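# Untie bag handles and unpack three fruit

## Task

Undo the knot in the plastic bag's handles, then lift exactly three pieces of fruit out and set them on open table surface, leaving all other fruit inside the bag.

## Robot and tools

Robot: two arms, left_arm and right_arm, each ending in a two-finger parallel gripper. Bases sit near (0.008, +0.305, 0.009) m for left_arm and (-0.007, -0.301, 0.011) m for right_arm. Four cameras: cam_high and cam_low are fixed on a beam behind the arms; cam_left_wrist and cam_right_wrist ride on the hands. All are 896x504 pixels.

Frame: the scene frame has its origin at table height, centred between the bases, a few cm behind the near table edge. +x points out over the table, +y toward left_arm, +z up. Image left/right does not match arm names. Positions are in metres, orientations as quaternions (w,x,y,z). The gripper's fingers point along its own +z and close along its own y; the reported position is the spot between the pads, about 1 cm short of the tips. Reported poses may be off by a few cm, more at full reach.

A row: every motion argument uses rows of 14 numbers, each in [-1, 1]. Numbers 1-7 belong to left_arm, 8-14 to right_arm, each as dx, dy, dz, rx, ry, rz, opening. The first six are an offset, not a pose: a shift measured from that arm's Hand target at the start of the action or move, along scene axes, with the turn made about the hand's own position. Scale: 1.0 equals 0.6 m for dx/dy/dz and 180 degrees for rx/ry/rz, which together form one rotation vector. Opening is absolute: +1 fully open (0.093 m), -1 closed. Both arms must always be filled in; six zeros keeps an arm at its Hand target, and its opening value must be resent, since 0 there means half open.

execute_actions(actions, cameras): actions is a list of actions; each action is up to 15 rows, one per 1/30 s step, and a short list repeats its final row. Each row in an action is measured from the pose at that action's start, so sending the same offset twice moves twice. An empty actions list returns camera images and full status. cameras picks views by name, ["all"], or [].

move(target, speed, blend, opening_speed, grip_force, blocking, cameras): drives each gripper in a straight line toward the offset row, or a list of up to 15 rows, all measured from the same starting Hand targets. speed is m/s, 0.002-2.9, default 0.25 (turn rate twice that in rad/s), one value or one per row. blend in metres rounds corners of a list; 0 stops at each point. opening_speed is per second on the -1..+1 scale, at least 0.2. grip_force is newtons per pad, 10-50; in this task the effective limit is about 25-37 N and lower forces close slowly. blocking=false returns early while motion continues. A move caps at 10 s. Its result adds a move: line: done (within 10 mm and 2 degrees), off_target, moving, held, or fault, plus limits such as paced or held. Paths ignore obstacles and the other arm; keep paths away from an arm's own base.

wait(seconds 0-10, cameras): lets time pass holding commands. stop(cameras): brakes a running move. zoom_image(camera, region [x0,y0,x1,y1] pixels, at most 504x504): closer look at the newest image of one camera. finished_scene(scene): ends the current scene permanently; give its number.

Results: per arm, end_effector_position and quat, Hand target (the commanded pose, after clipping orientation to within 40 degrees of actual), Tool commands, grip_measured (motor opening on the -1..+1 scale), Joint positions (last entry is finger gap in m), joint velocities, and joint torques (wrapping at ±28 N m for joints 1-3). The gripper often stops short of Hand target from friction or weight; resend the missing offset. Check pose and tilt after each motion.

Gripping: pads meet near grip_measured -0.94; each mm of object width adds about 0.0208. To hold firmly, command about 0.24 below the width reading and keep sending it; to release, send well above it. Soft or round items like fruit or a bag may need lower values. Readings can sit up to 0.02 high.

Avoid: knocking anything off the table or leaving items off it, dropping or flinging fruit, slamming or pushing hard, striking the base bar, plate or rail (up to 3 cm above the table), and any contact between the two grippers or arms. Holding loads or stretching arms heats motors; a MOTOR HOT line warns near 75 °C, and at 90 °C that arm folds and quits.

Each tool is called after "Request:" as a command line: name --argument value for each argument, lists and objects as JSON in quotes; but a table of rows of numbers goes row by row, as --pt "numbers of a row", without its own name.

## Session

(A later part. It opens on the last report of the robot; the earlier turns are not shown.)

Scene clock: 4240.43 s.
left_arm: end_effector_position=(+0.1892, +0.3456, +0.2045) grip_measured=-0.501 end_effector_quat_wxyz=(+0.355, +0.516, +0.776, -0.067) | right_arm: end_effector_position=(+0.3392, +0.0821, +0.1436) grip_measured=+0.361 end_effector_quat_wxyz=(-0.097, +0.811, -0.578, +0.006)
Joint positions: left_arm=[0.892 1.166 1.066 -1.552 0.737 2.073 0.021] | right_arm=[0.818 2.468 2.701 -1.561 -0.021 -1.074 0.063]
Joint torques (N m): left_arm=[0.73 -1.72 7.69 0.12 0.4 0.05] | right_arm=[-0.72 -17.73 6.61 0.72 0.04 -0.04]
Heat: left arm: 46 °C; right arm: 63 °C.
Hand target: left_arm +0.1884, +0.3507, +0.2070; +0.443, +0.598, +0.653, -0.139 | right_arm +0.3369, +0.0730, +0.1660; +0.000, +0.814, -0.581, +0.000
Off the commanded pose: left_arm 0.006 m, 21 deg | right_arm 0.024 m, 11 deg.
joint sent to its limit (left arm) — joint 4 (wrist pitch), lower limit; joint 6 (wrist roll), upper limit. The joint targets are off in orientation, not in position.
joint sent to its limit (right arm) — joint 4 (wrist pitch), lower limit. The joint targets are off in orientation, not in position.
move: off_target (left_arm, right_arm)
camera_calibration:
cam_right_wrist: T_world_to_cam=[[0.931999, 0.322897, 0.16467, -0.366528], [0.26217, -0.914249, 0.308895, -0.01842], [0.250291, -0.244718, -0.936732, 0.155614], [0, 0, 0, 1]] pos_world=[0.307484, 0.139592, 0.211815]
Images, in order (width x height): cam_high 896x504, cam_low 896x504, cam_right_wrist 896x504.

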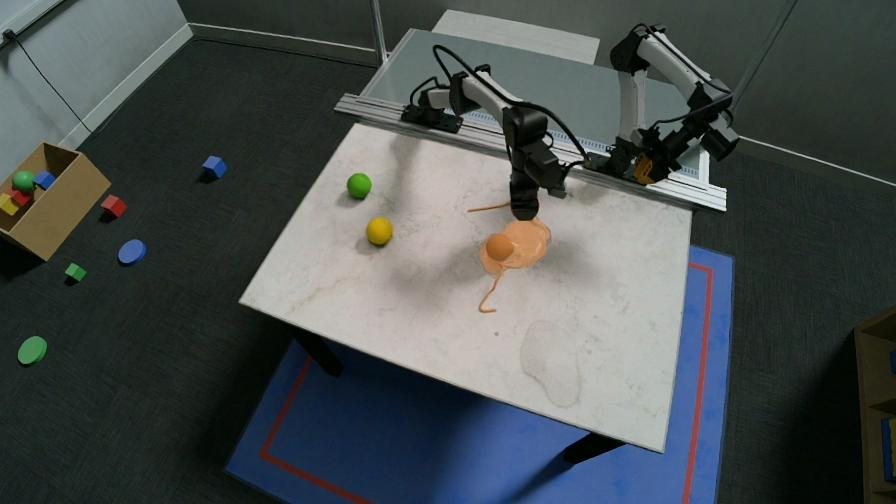

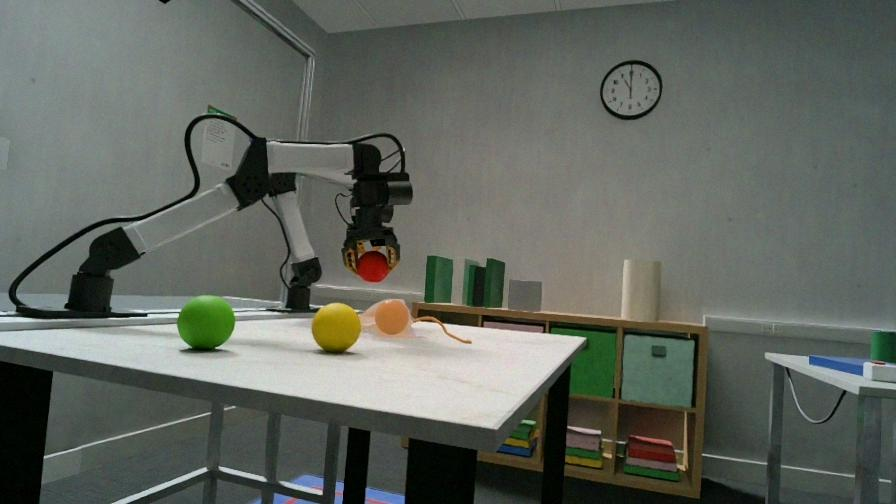

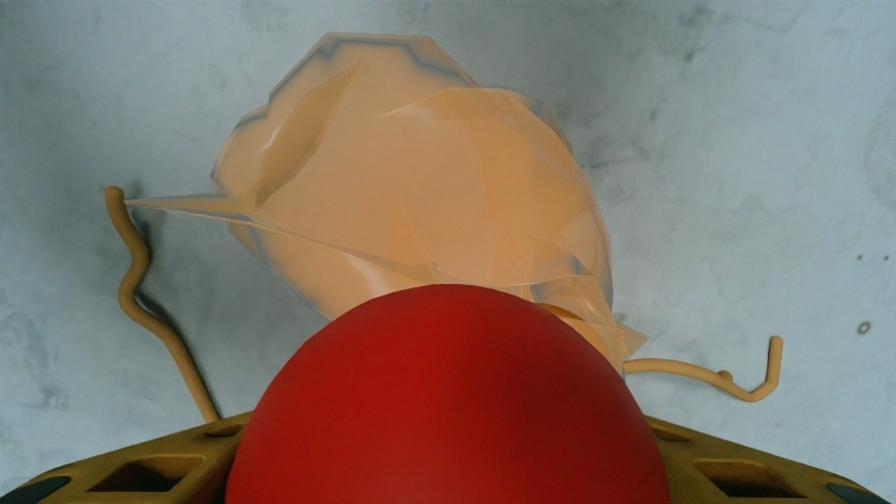

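Request:
move --pt "0 0 0 0 0 0 -0.5 -0.095 -0.505 -0.02 0 0 -0.167 0.2" --pt "0 0 0 0 0 0 -0.5 -0.095 -0.505 -0.15 0 0 -0.167 0.2" --speed '[0.15,0.07]' --blend 0.02 --cameras '["cam_high","cam_low"]'

Request:
zoom_image --camera "cam_low" --region '[200, 250, 440, 370]'

Scene clock: 4261.63 s.
left_arm: end_effector_position=(+0.1892, +0.3456, +0.2045) grip_measured=-0.501 end_effector_quat_wxyz=(+0.355, +0.516, +0.776, -0.067) | right_arm: end_effector_position=(+0.2807, -0.2309, +0.0798) grip_measured=+0.361 end_effector_quat_wxyz=(-0.001, -0.634, +0.773, -0.003)
Joint positions: left_arm=[0.892 1.166 1.066 -1.552 0.737 2.073 0.021] | right_arm=[0.205 1.641 1.179 -1.072 -0.03 -1.16 0.063]
Joint torques (N m): left_arm=[0.69 -1.72 7.68 0.12 0.4 0.06] | right_arm=[-0.16 -6.42 6.69 0.67 -0.11 -0.01]
Heat: left arm: 46 °C; right arm: 61 °C.
Hand target: left_arm +0.1884, +0.3507, +0.2070; +0.443, +0.598, +0.653, -0.139 | right_arm +0.2799, -0.2299, +0.0760; +0.000, -0.636, +0.772, +0.000
Off the commanded pose: left_arm 0.006 m, 21 deg | right_arm 0.004 m, 0 deg.
joint sent to its limit (left arm) — joint 4 (wrist pitch), lower limit; joint 6 (wrist roll), upper limit. The joint targets are off in orientation, not in position.
move: off_target (left_arm)
Images, in order (width x height): cam_high 896x504, cam_low 896x504.

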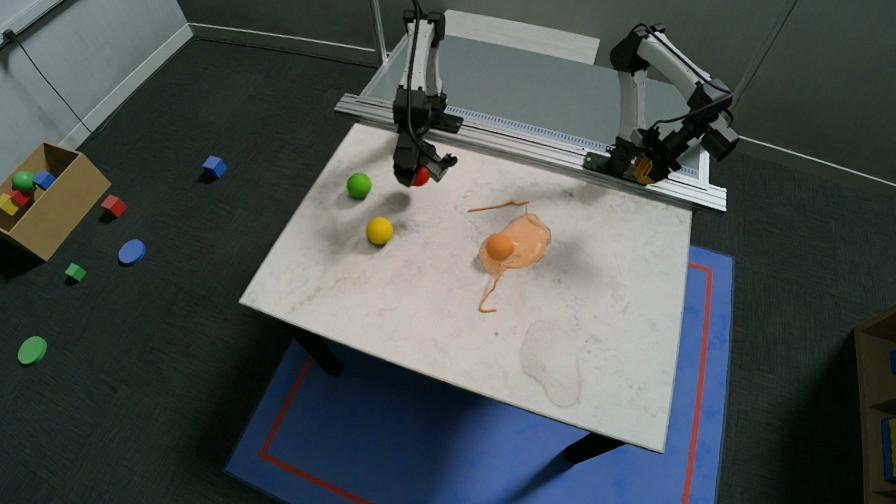

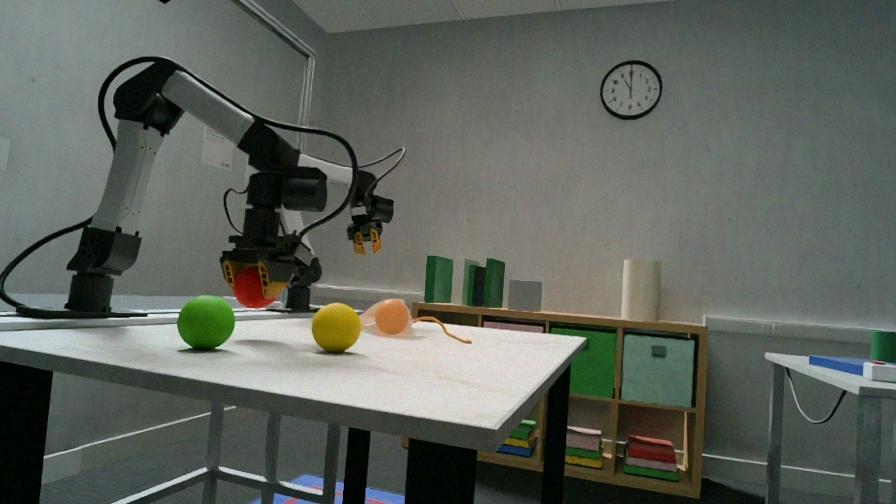

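Scaled by 2.100 from the camera's 896x504 image, which has a finer 1280x720 frame.

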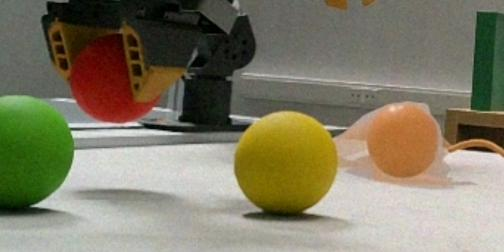

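Request:
move --target '[0,0,0,0,0,0,-0.5,0,0,-0.06,0,0,0,0.2]' --speed 0.05 --cameras '["cam_low"]'

Request:
zoom_image --camera "cam_low" --region '[180, 260, 300, 360]'

Scene clock: 4273.43 s.
left_arm: end_effector_position=(+0.1892, +0.3456, +0.2045) grip_measured=-0.501 end_effector_quat_wxyz=(+0.355, +0.516, +0.776, -0.067) | right_arm: end_effector_position=(+0.2818, -0.2320, +0.0453) grip_measured=+0.361 end_effector_quat_wxyz=(+0.002, -0.634, +0.773, -0.005)
Joint positions: left_arm=[0.892 1.166 1.066 -1.552 0.737 2.073 0.021] | right_arm=[0.205 1.681 1.08 -0.928 -0.03 -1.16 0.063]
Joint torques (N m): left_arm=[0.7 -1.74 7.69 0.13 0.4 0.04] | right_arm=[0.29 -5.96 6.46 0.65 -0.16 0]
Heat: left arm: 46 °C; right arm: 60 °C.
Hand target: left_arm +0.1884, +0.3507, +0.2070; +0.443, +0.598, +0.653, -0.139 | right_arm +0.2799, -0.2299, +0.0400; +0.000, -0.636, +0.772, +0.000
Off the commanded pose: left_arm 0.006 m, 21 deg | right_arm 0.006 m, 1 deg.
joint sent to its limit (left arm) — joint 4 (wrist pitch), lower limit; joint 6 (wrist roll), upper limit. The joint targets are off in orientation, not in position.
move: off_target (left_arm)
Images, in order (width x height): cam_low 896x504.

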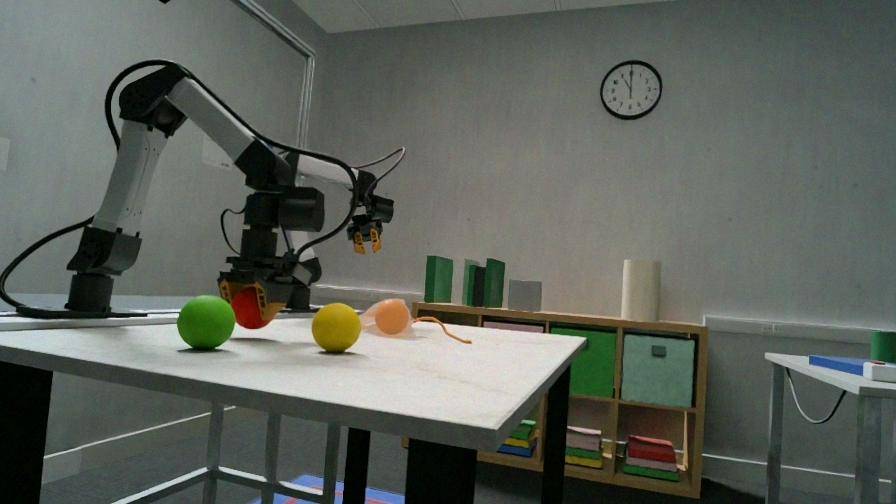

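Scaled by 4.200 from the camera's 896x504 image, which has a finer 1280x720 frame.

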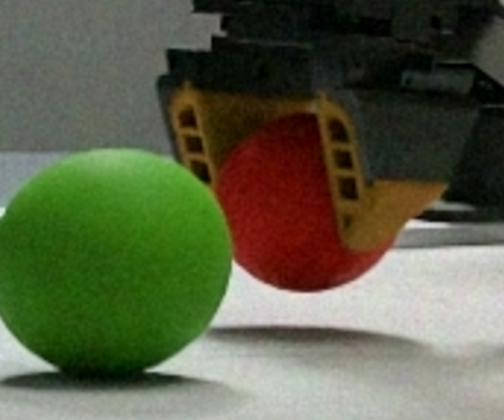

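Request:
move --target '[0,0,0,0,0,0,-0.5,-0.003,0.003,-0.018,0,0,0,0.2]' --speed 0.03 --cameras '["cam_low"]'

Request:
zoom_image --camera "cam_low" --region '[180, 260, 300, 360]'

Scene clock: 4289.33 s.
left_arm: end_effector_position=(+0.1892, +0.3456, +0.2045) grip_measured=-0.501 end_effector_quat_wxyz=(+0.355, +0.516, +0.776, -0.067) | right_arm: end_effector_position=(+0.2805, -0.2300, +0.0348) grip_measured=+0.361 end_effector_quat_wxyz=(+0.003, -0.637, +0.771, -0.005)
Joint positions: left_arm=[0.892 1.166 1.066 -1.552 0.737 2.073 0.021] | right_arm=[0.214 1.693 1.049 -0.883 -0.03 -1.158 0.063]
Joint torques (N m): left_arm=[0.73 -1.72 7.68 0.12 0.41 0.05] | right_arm=[0.2 -5.79 6.32 0.69 -0.14 0.1]
Heat: left arm: 46 °C; right arm: 59 °C.
Hand target: left_arm +0.1884, +0.3507, +0.2070; +0.443, +0.598, +0.653, -0.139 | right_arm +0.2781, -0.2281, +0.0292; +0.000, -0.636, +0.772, +0.000
Off the commanded pose: left_arm 0.006 m, 21 deg | right_arm 0.006 m, 1 deg.
joint sent to its limit (left arm) — joint 4 (wrist pitch), lower limit; joint 6 (wrist roll), upper limit. The joint targets are off in orientation, not in position.
move: off_target (left_arm)
Images, in order (width x height): cam_low 896x504.

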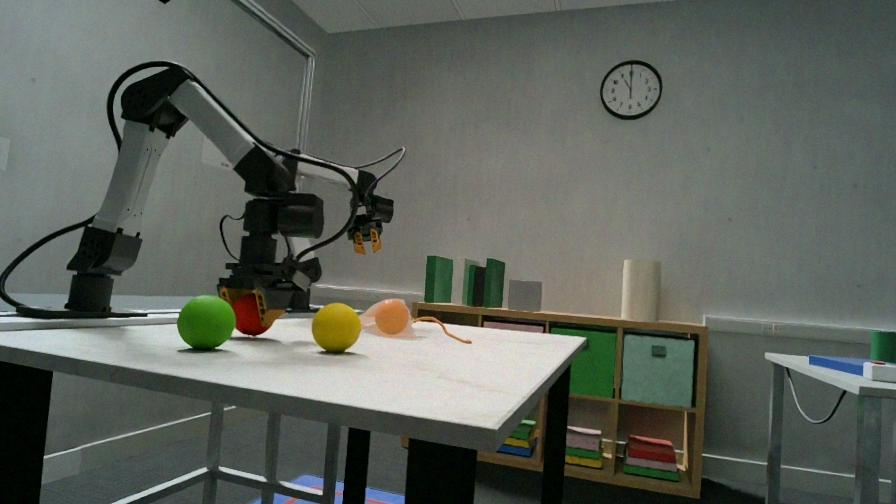

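Scaled by 4.200 from the camera's 896x504 image, which has a finer 1280x720 frame.

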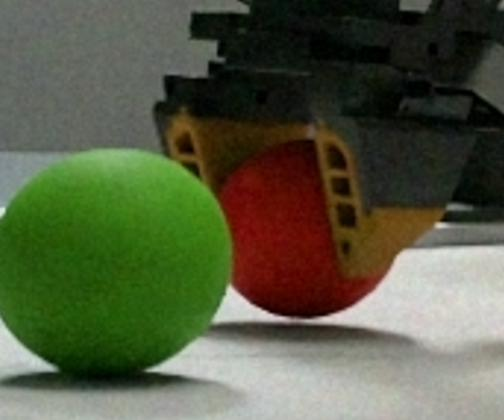

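Request:
move --target '[0,0,0,0,0,0,-0.5,0,0,-0.009,0,0,0,0.2]' --speed 0.02 --cameras '["cam_low"]'

Request:
zoom_image --camera "cam_low" --region '[180, 260, 300, 360]'

Scene clock: 4297.27 s.
left_arm: end_effector_position=(+0.1892, +0.3456, +0.2045) grip_measured=-0.501 end_effector_quat_wxyz=(+0.355, +0.516, +0.776, -0.067) | right_arm: end_effector_position=(+0.2814, -0.2299, +0.0316) grip_measured=+0.361 end_effector_quat_wxyz=(+0.004, -0.637, +0.771, -0.006)
Joint positions: left_arm=[0.892 1.166 1.066 -1.552 0.737 2.073 0.021] | right_arm=[0.214 1.699 1.041 -0.866 -0.03 -1.158 0.063]
Joint torques (N m): left_arm=[0.72 -1.76 7.72 0.13 0.41 0.07] | right_arm=[0.21 -5.6 5.82 0.77 -0.14 0.1]
Heat: left arm: 46 °C; right arm: 58 °C.
Hand target: left_arm +0.1884, +0.3507, +0.2070; +0.443, +0.598, +0.653, -0.139 | right_arm +0.2781, -0.2281, +0.0238; +0.000, -0.636, +0.772, +0.000
Off the commanded pose: left_arm 0.006 m, 21 deg | right_arm 0.009 m, 1 deg.
joint sent to its limit (left arm) — joint 4 (wrist pitch), lower limit; joint 6 (wrist roll), upper limit. The joint targets are off in orientation, not in position.
move: off_target (left_arm)
Images, in order (width x height): cam_low 896x504.

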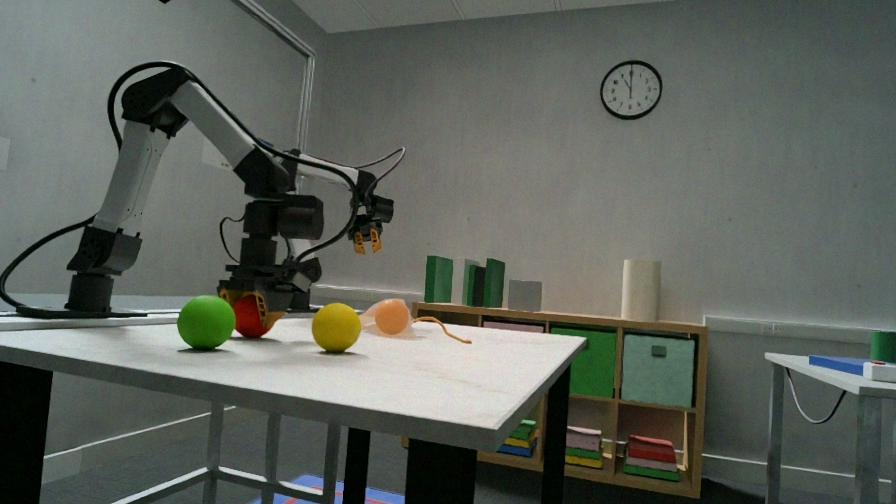

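Scaled by 4.200 from the camera's 896x504 image, which has a finer 1280x720 frame.

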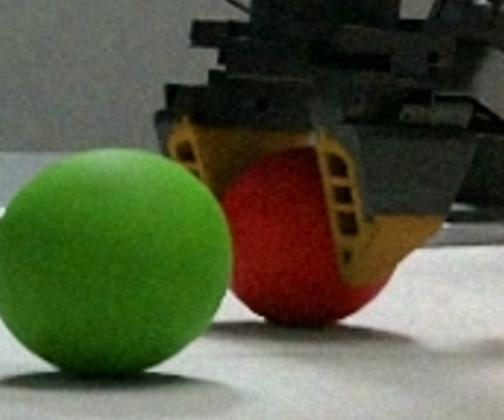

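Request:
move --target '[0,0,0,0,0,0,-0.5,0.005,-0.003,0.010,0,0,0,0.85]' --speed 0.02 --opening_speed 0.4 --cameras '["cam_low","cam_right_wrist"]'

Request:
zoom_image --camera "cam_low" --region '[180, 260, 300, 360]'

Scene clock: 4304.53 s.
left_arm: end_effector_position=(+0.1892, +0.3456, +0.2045) grip_measured=-0.501 end_effector_quat_wxyz=(+0.355, +0.516, +0.776, -0.067) | right_arm: end_effector_position=(+0.2814, -0.2299, +0.0316) grip_measured=+0.848 end_effector_quat_wxyz=(+0.004, -0.637, +0.771, -0.006)
Joint positions: left_arm=[0.892 1.166 1.066 -1.552 0.737 2.073 0.021] | right_arm=[0.214 1.699 1.041 -0.866 -0.03 -1.158 0.086]
Joint torques (N m): left_arm=[0.76 -1.73 7.68 0.13 0.4 0.05] | right_arm=[-0.58 -5.5 8.31 0.48 -0.11 0.02]
Heat: left arm: 46 °C; right arm: 58 °C.
Hand target: left_arm +0.1884, +0.3507, +0.2070; +0.443, +0.598, +0.653, -0.139 | right_arm +0.2811, -0.2299, +0.0298; +0.000, -0.636, +0.772, +0.000
Off the commanded pose: left_arm 0.006 m, 21 deg | right_arm 0.002 m, 1 deg.
joint sent to its limit (left arm) — joint 4 (wrist pitch), lower limit; joint 6 (wrist roll), upper limit. The joint targets are off in orientation, not in position.
move: off_target (left_arm)
camera_calibration:
cam_right_wrist: T_world_to_cam=[[0.983693, -0.179304, 0.0140705, -0.318553], [-0.169342, -0.896999, 0.408308, -0.13167], [-0.0605902, -0.404033, -0.912736, 0.0388729], [0, 0, 0, 1]] pos_world=[0.293417, -0.15952, 0.0937248]
Images, in order (width x height): cam_low 896x504, cam_right_wrist 896x504.

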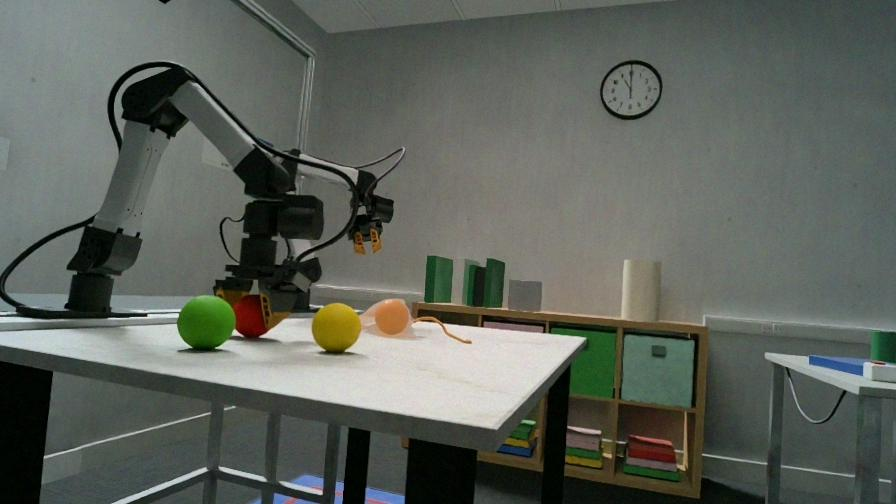

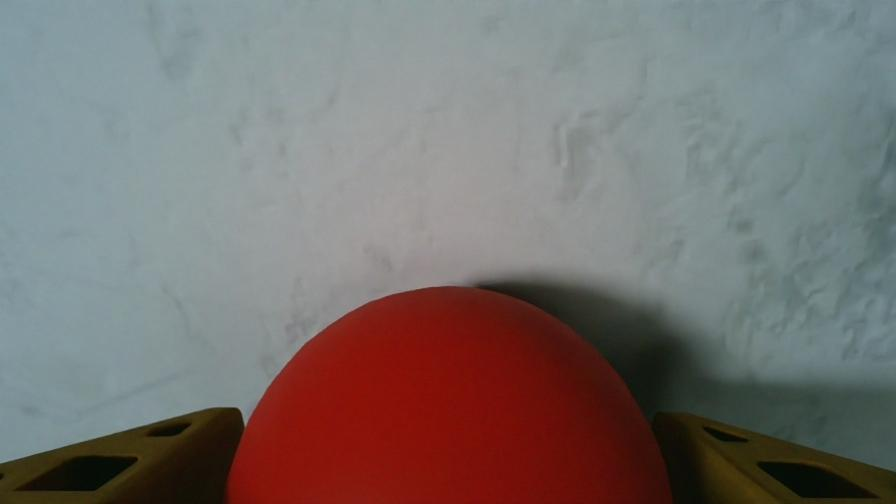

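Scaled by 4.200 from the camera's 896x504 image, which has a finer 1280x720 frame.

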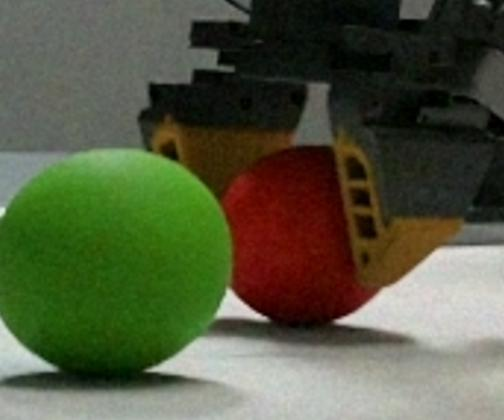

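Request:
move --pt "0 0 0 0 0 0 -0.5 0 0 0.12 0 0 0 0.85" --pt "0 0 0 0 0 0 -0.5 -0.10 0 0.25 0 0 0 0.85" --speed '[0.06,0.15]' --blend 0.02 --cameras '["cam_low","cam_right_wrist","cam_high"]'

Request:
zoom_image --camera "cam_high" --region '[320, 130, 580, 320]'

Request:
zoom_image --camera "cam_low" --region '[160, 240, 500, 380]'

Scene clock: 4314.40 s.
left_arm: end_effector_position=(+0.1892, +0.3456, +0.2045) grip_measured=-0.501 end_effector_quat_wxyz=(+0.355, +0.516, +0.776, -0.067) | right_arm: end_effector_position=(+0.2226, -0.2325, +0.1691) grip_measured=+0.848 end_effector_quat_wxyz=(-0.010, -0.636, +0.771, +0.002)
Joint positions: left_arm=[0.892 1.166 1.066 -1.552 0.737 2.073 0.021] | right_arm=[0.237 1.417 1.315 -1.452 -0.03 -1.134 0.086]
Joint torques (N m): left_arm=[0.66 -1.73 7.65 0.14 0.39 0.05] | right_arm=[0.24 -6.31 10.89 0.21 -0.1 0.09]
Heat: left arm: 46 °C; right arm: 59 °C.
Hand target: left_arm +0.1884, +0.3507, +0.2070; +0.443, +0.598, +0.653, -0.139 | right_arm +0.2212, -0.2300, +0.1798; +0.000, -0.636, +0.772, +0.000
Off the commanded pose: left_arm 0.006 m, 21 deg | right_arm 0.011 m, 1 deg.
joint sent to its limit (left arm) — joint 4 (wrist pitch), lower limit; joint 6 (wrist roll), upper limit. The joint targets are off in orientation, not in position.
move: off_target (left_arm, right_arm)
camera_calibration:
cam_right_wrist: T_world_to_cam=[[0.983313, -0.181227, -0.015856, -0.258507], [-0.157978, -0.893877, 0.419556, -0.203789], [-0.0902082, -0.410051, -0.907591, 0.164099], [0, 0, 0, 1]] pos_world=[0.236802, -0.161722, 0.230337]
Images, in order (width x height): cam_high 896x504, cam_low 896x504, cam_right_wrist 896x504.

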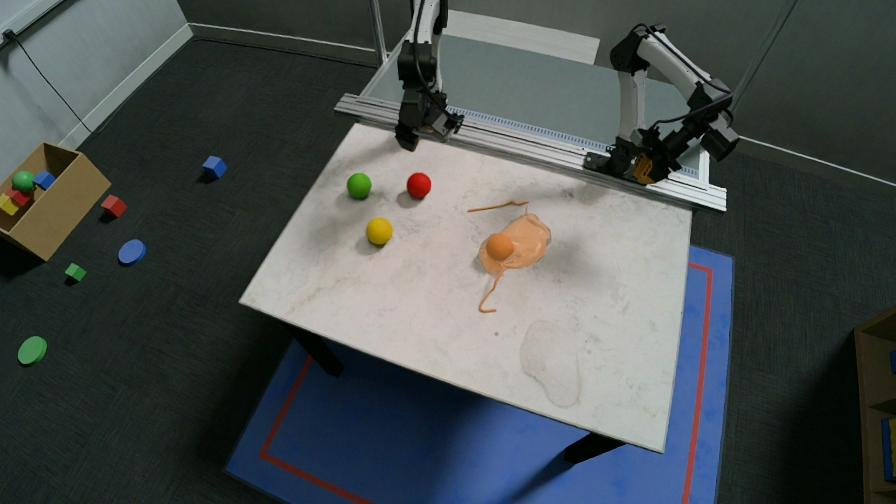

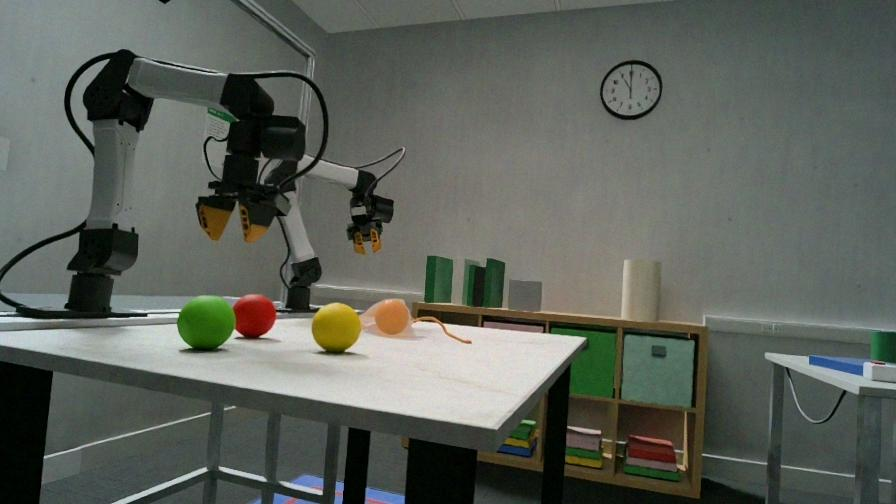

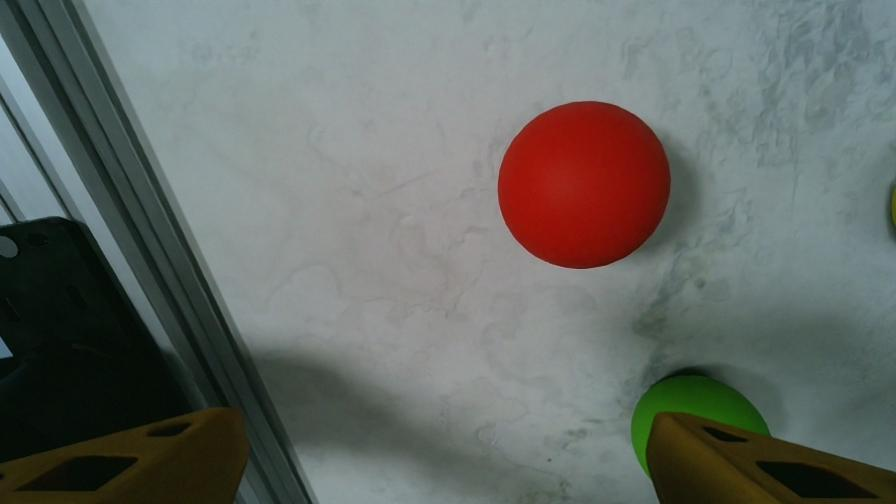

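Scaled by 1.938 from the camera's 896x504 image, which has a finer 1280x720 frame.

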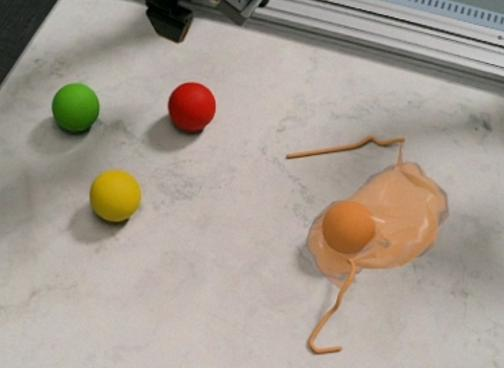

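Scaled by 1.482 from the camera's 896x504 image, which has a finer 1280x720 frame.

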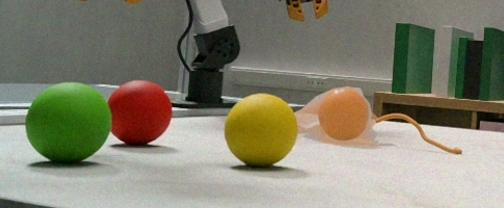

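Request:
zoom_image --camera "cam_high" --region '[465, 200, 565, 280]'

Request:
zoom_image --camera "cam_low" --region '[350, 285, 430, 345]'

Scaled by 5.040 from the camera's 896x504 image, which has a finer 1280x720 frame.

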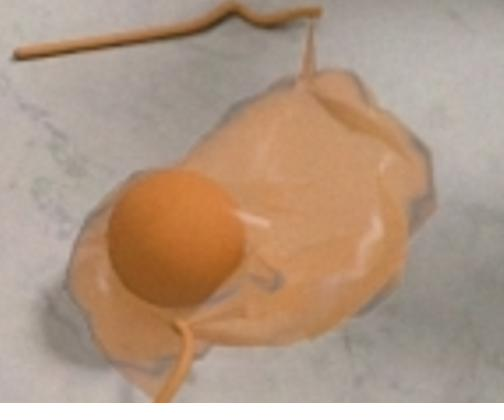

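Scaled by 6.300 from the camera's 896x504 image, which has a finer 1280x720 frame.

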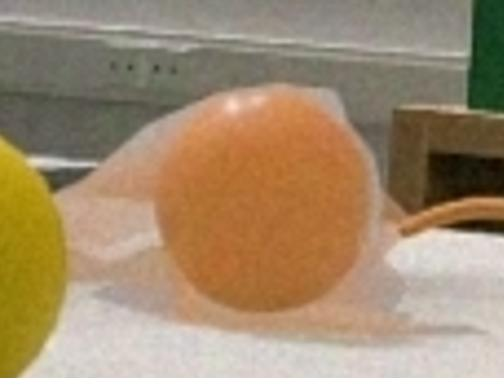

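Request:
move --pt "0 0 0 0 0 0 -0.5 0.05 0.1 0.08 0 0 0.05 0.85" --pt "0 0 0 0 0 0 -0.5 0.23 0.5 0.09 0 0 0.16 0.85" --speed 0.2 --blend 0.03 --cameras '["cam_right_wrist"]'

Scene clock: 4343.13 s.
left_arm: end_effector_position=(+0.1892, +0.3456, +0.2045) grip_measured=-0.501 end_effector_quat_wxyz=(+0.355, +0.516, +0.776, -0.067) | right_arm: end_effector_position=(+0.3584, +0.0699, +0.2313) grip_measured=+0.848 end_effector_quat_wxyz=(-0.206, +0.786, -0.582, +0.023)
Joint positions: left_arm=[0.892 1.166 1.066 -1.552 0.737 2.073 0.021] | right_arm=[0.77 2.362 2.825 -1.568 -0.029 -1.08 0.086]
Joint torques (N m): left_arm=[0.7 -1.7 7.68 0.14 0.4 0.06] | right_arm=[0.13 -10.74 10.24 1.32 0.09 -0.04]
Heat: left arm: 46 °C; right arm: 63 °C.
Hand target: left_arm +0.1884, +0.3507, +0.2070; +0.443, +0.598, +0.653, -0.139 | right_arm +0.3591, +0.0701, +0.2338; +0.000, +0.808, -0.590, +0.000
Off the commanded pose: left_arm 0.006 m, 21 deg | right_arm 0.003 m, 24 deg.
joint sent to its limit (left arm) — joint 4 (wrist pitch), lower limit; joint 6 (wrist roll), upper limit. The joint targets are off in orientation, not in position.
joint sent to its limit (right arm) — joint 4 (wrist pitch), lower limit. The joint targets are off in orientation, not in position.
move: off_target (left_arm, right_arm)
camera_calibration:
cam_right_wrist: T_world_to_cam=[[0.902839, 0.246767, 0.35212, -0.422402], [0.189221, -0.963381, 0.189979, -0.00465444], [0.386106, -0.104892, -0.916471, 0.166846], [0, 0, 0, 1]] pos_world=[0.317821, 0.117252, 0.30253]
Images, in order (width x height): cam_right_wrist 896x504.

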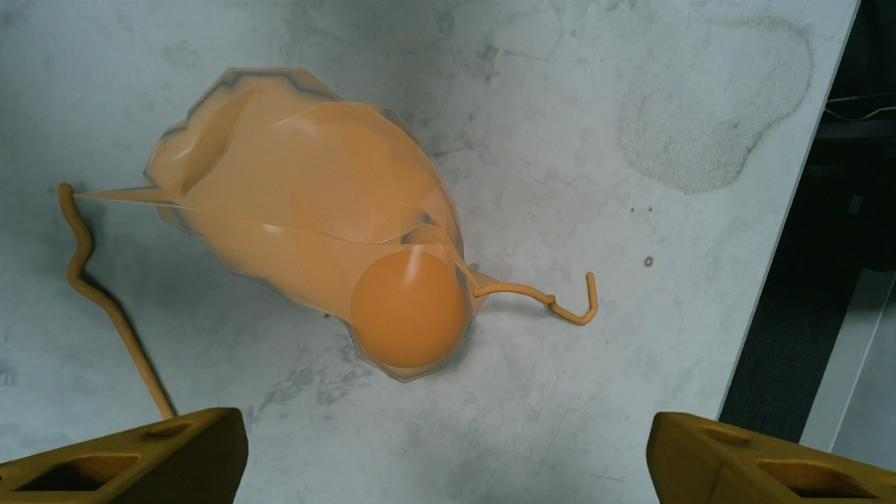

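Request:
zoom_image --camera "cam_right_wrist" --region '[280, 190, 520, 400]'

Scaled by 2.100 from the camera's 896x504 image, which has a finer 1280x720 frame.

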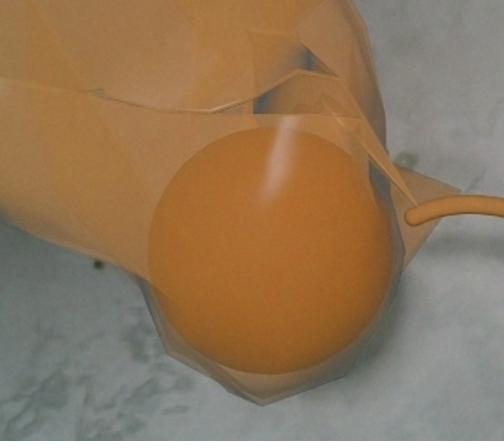

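Request:
finished_scene --scene 2

The scene is finished: the task was done.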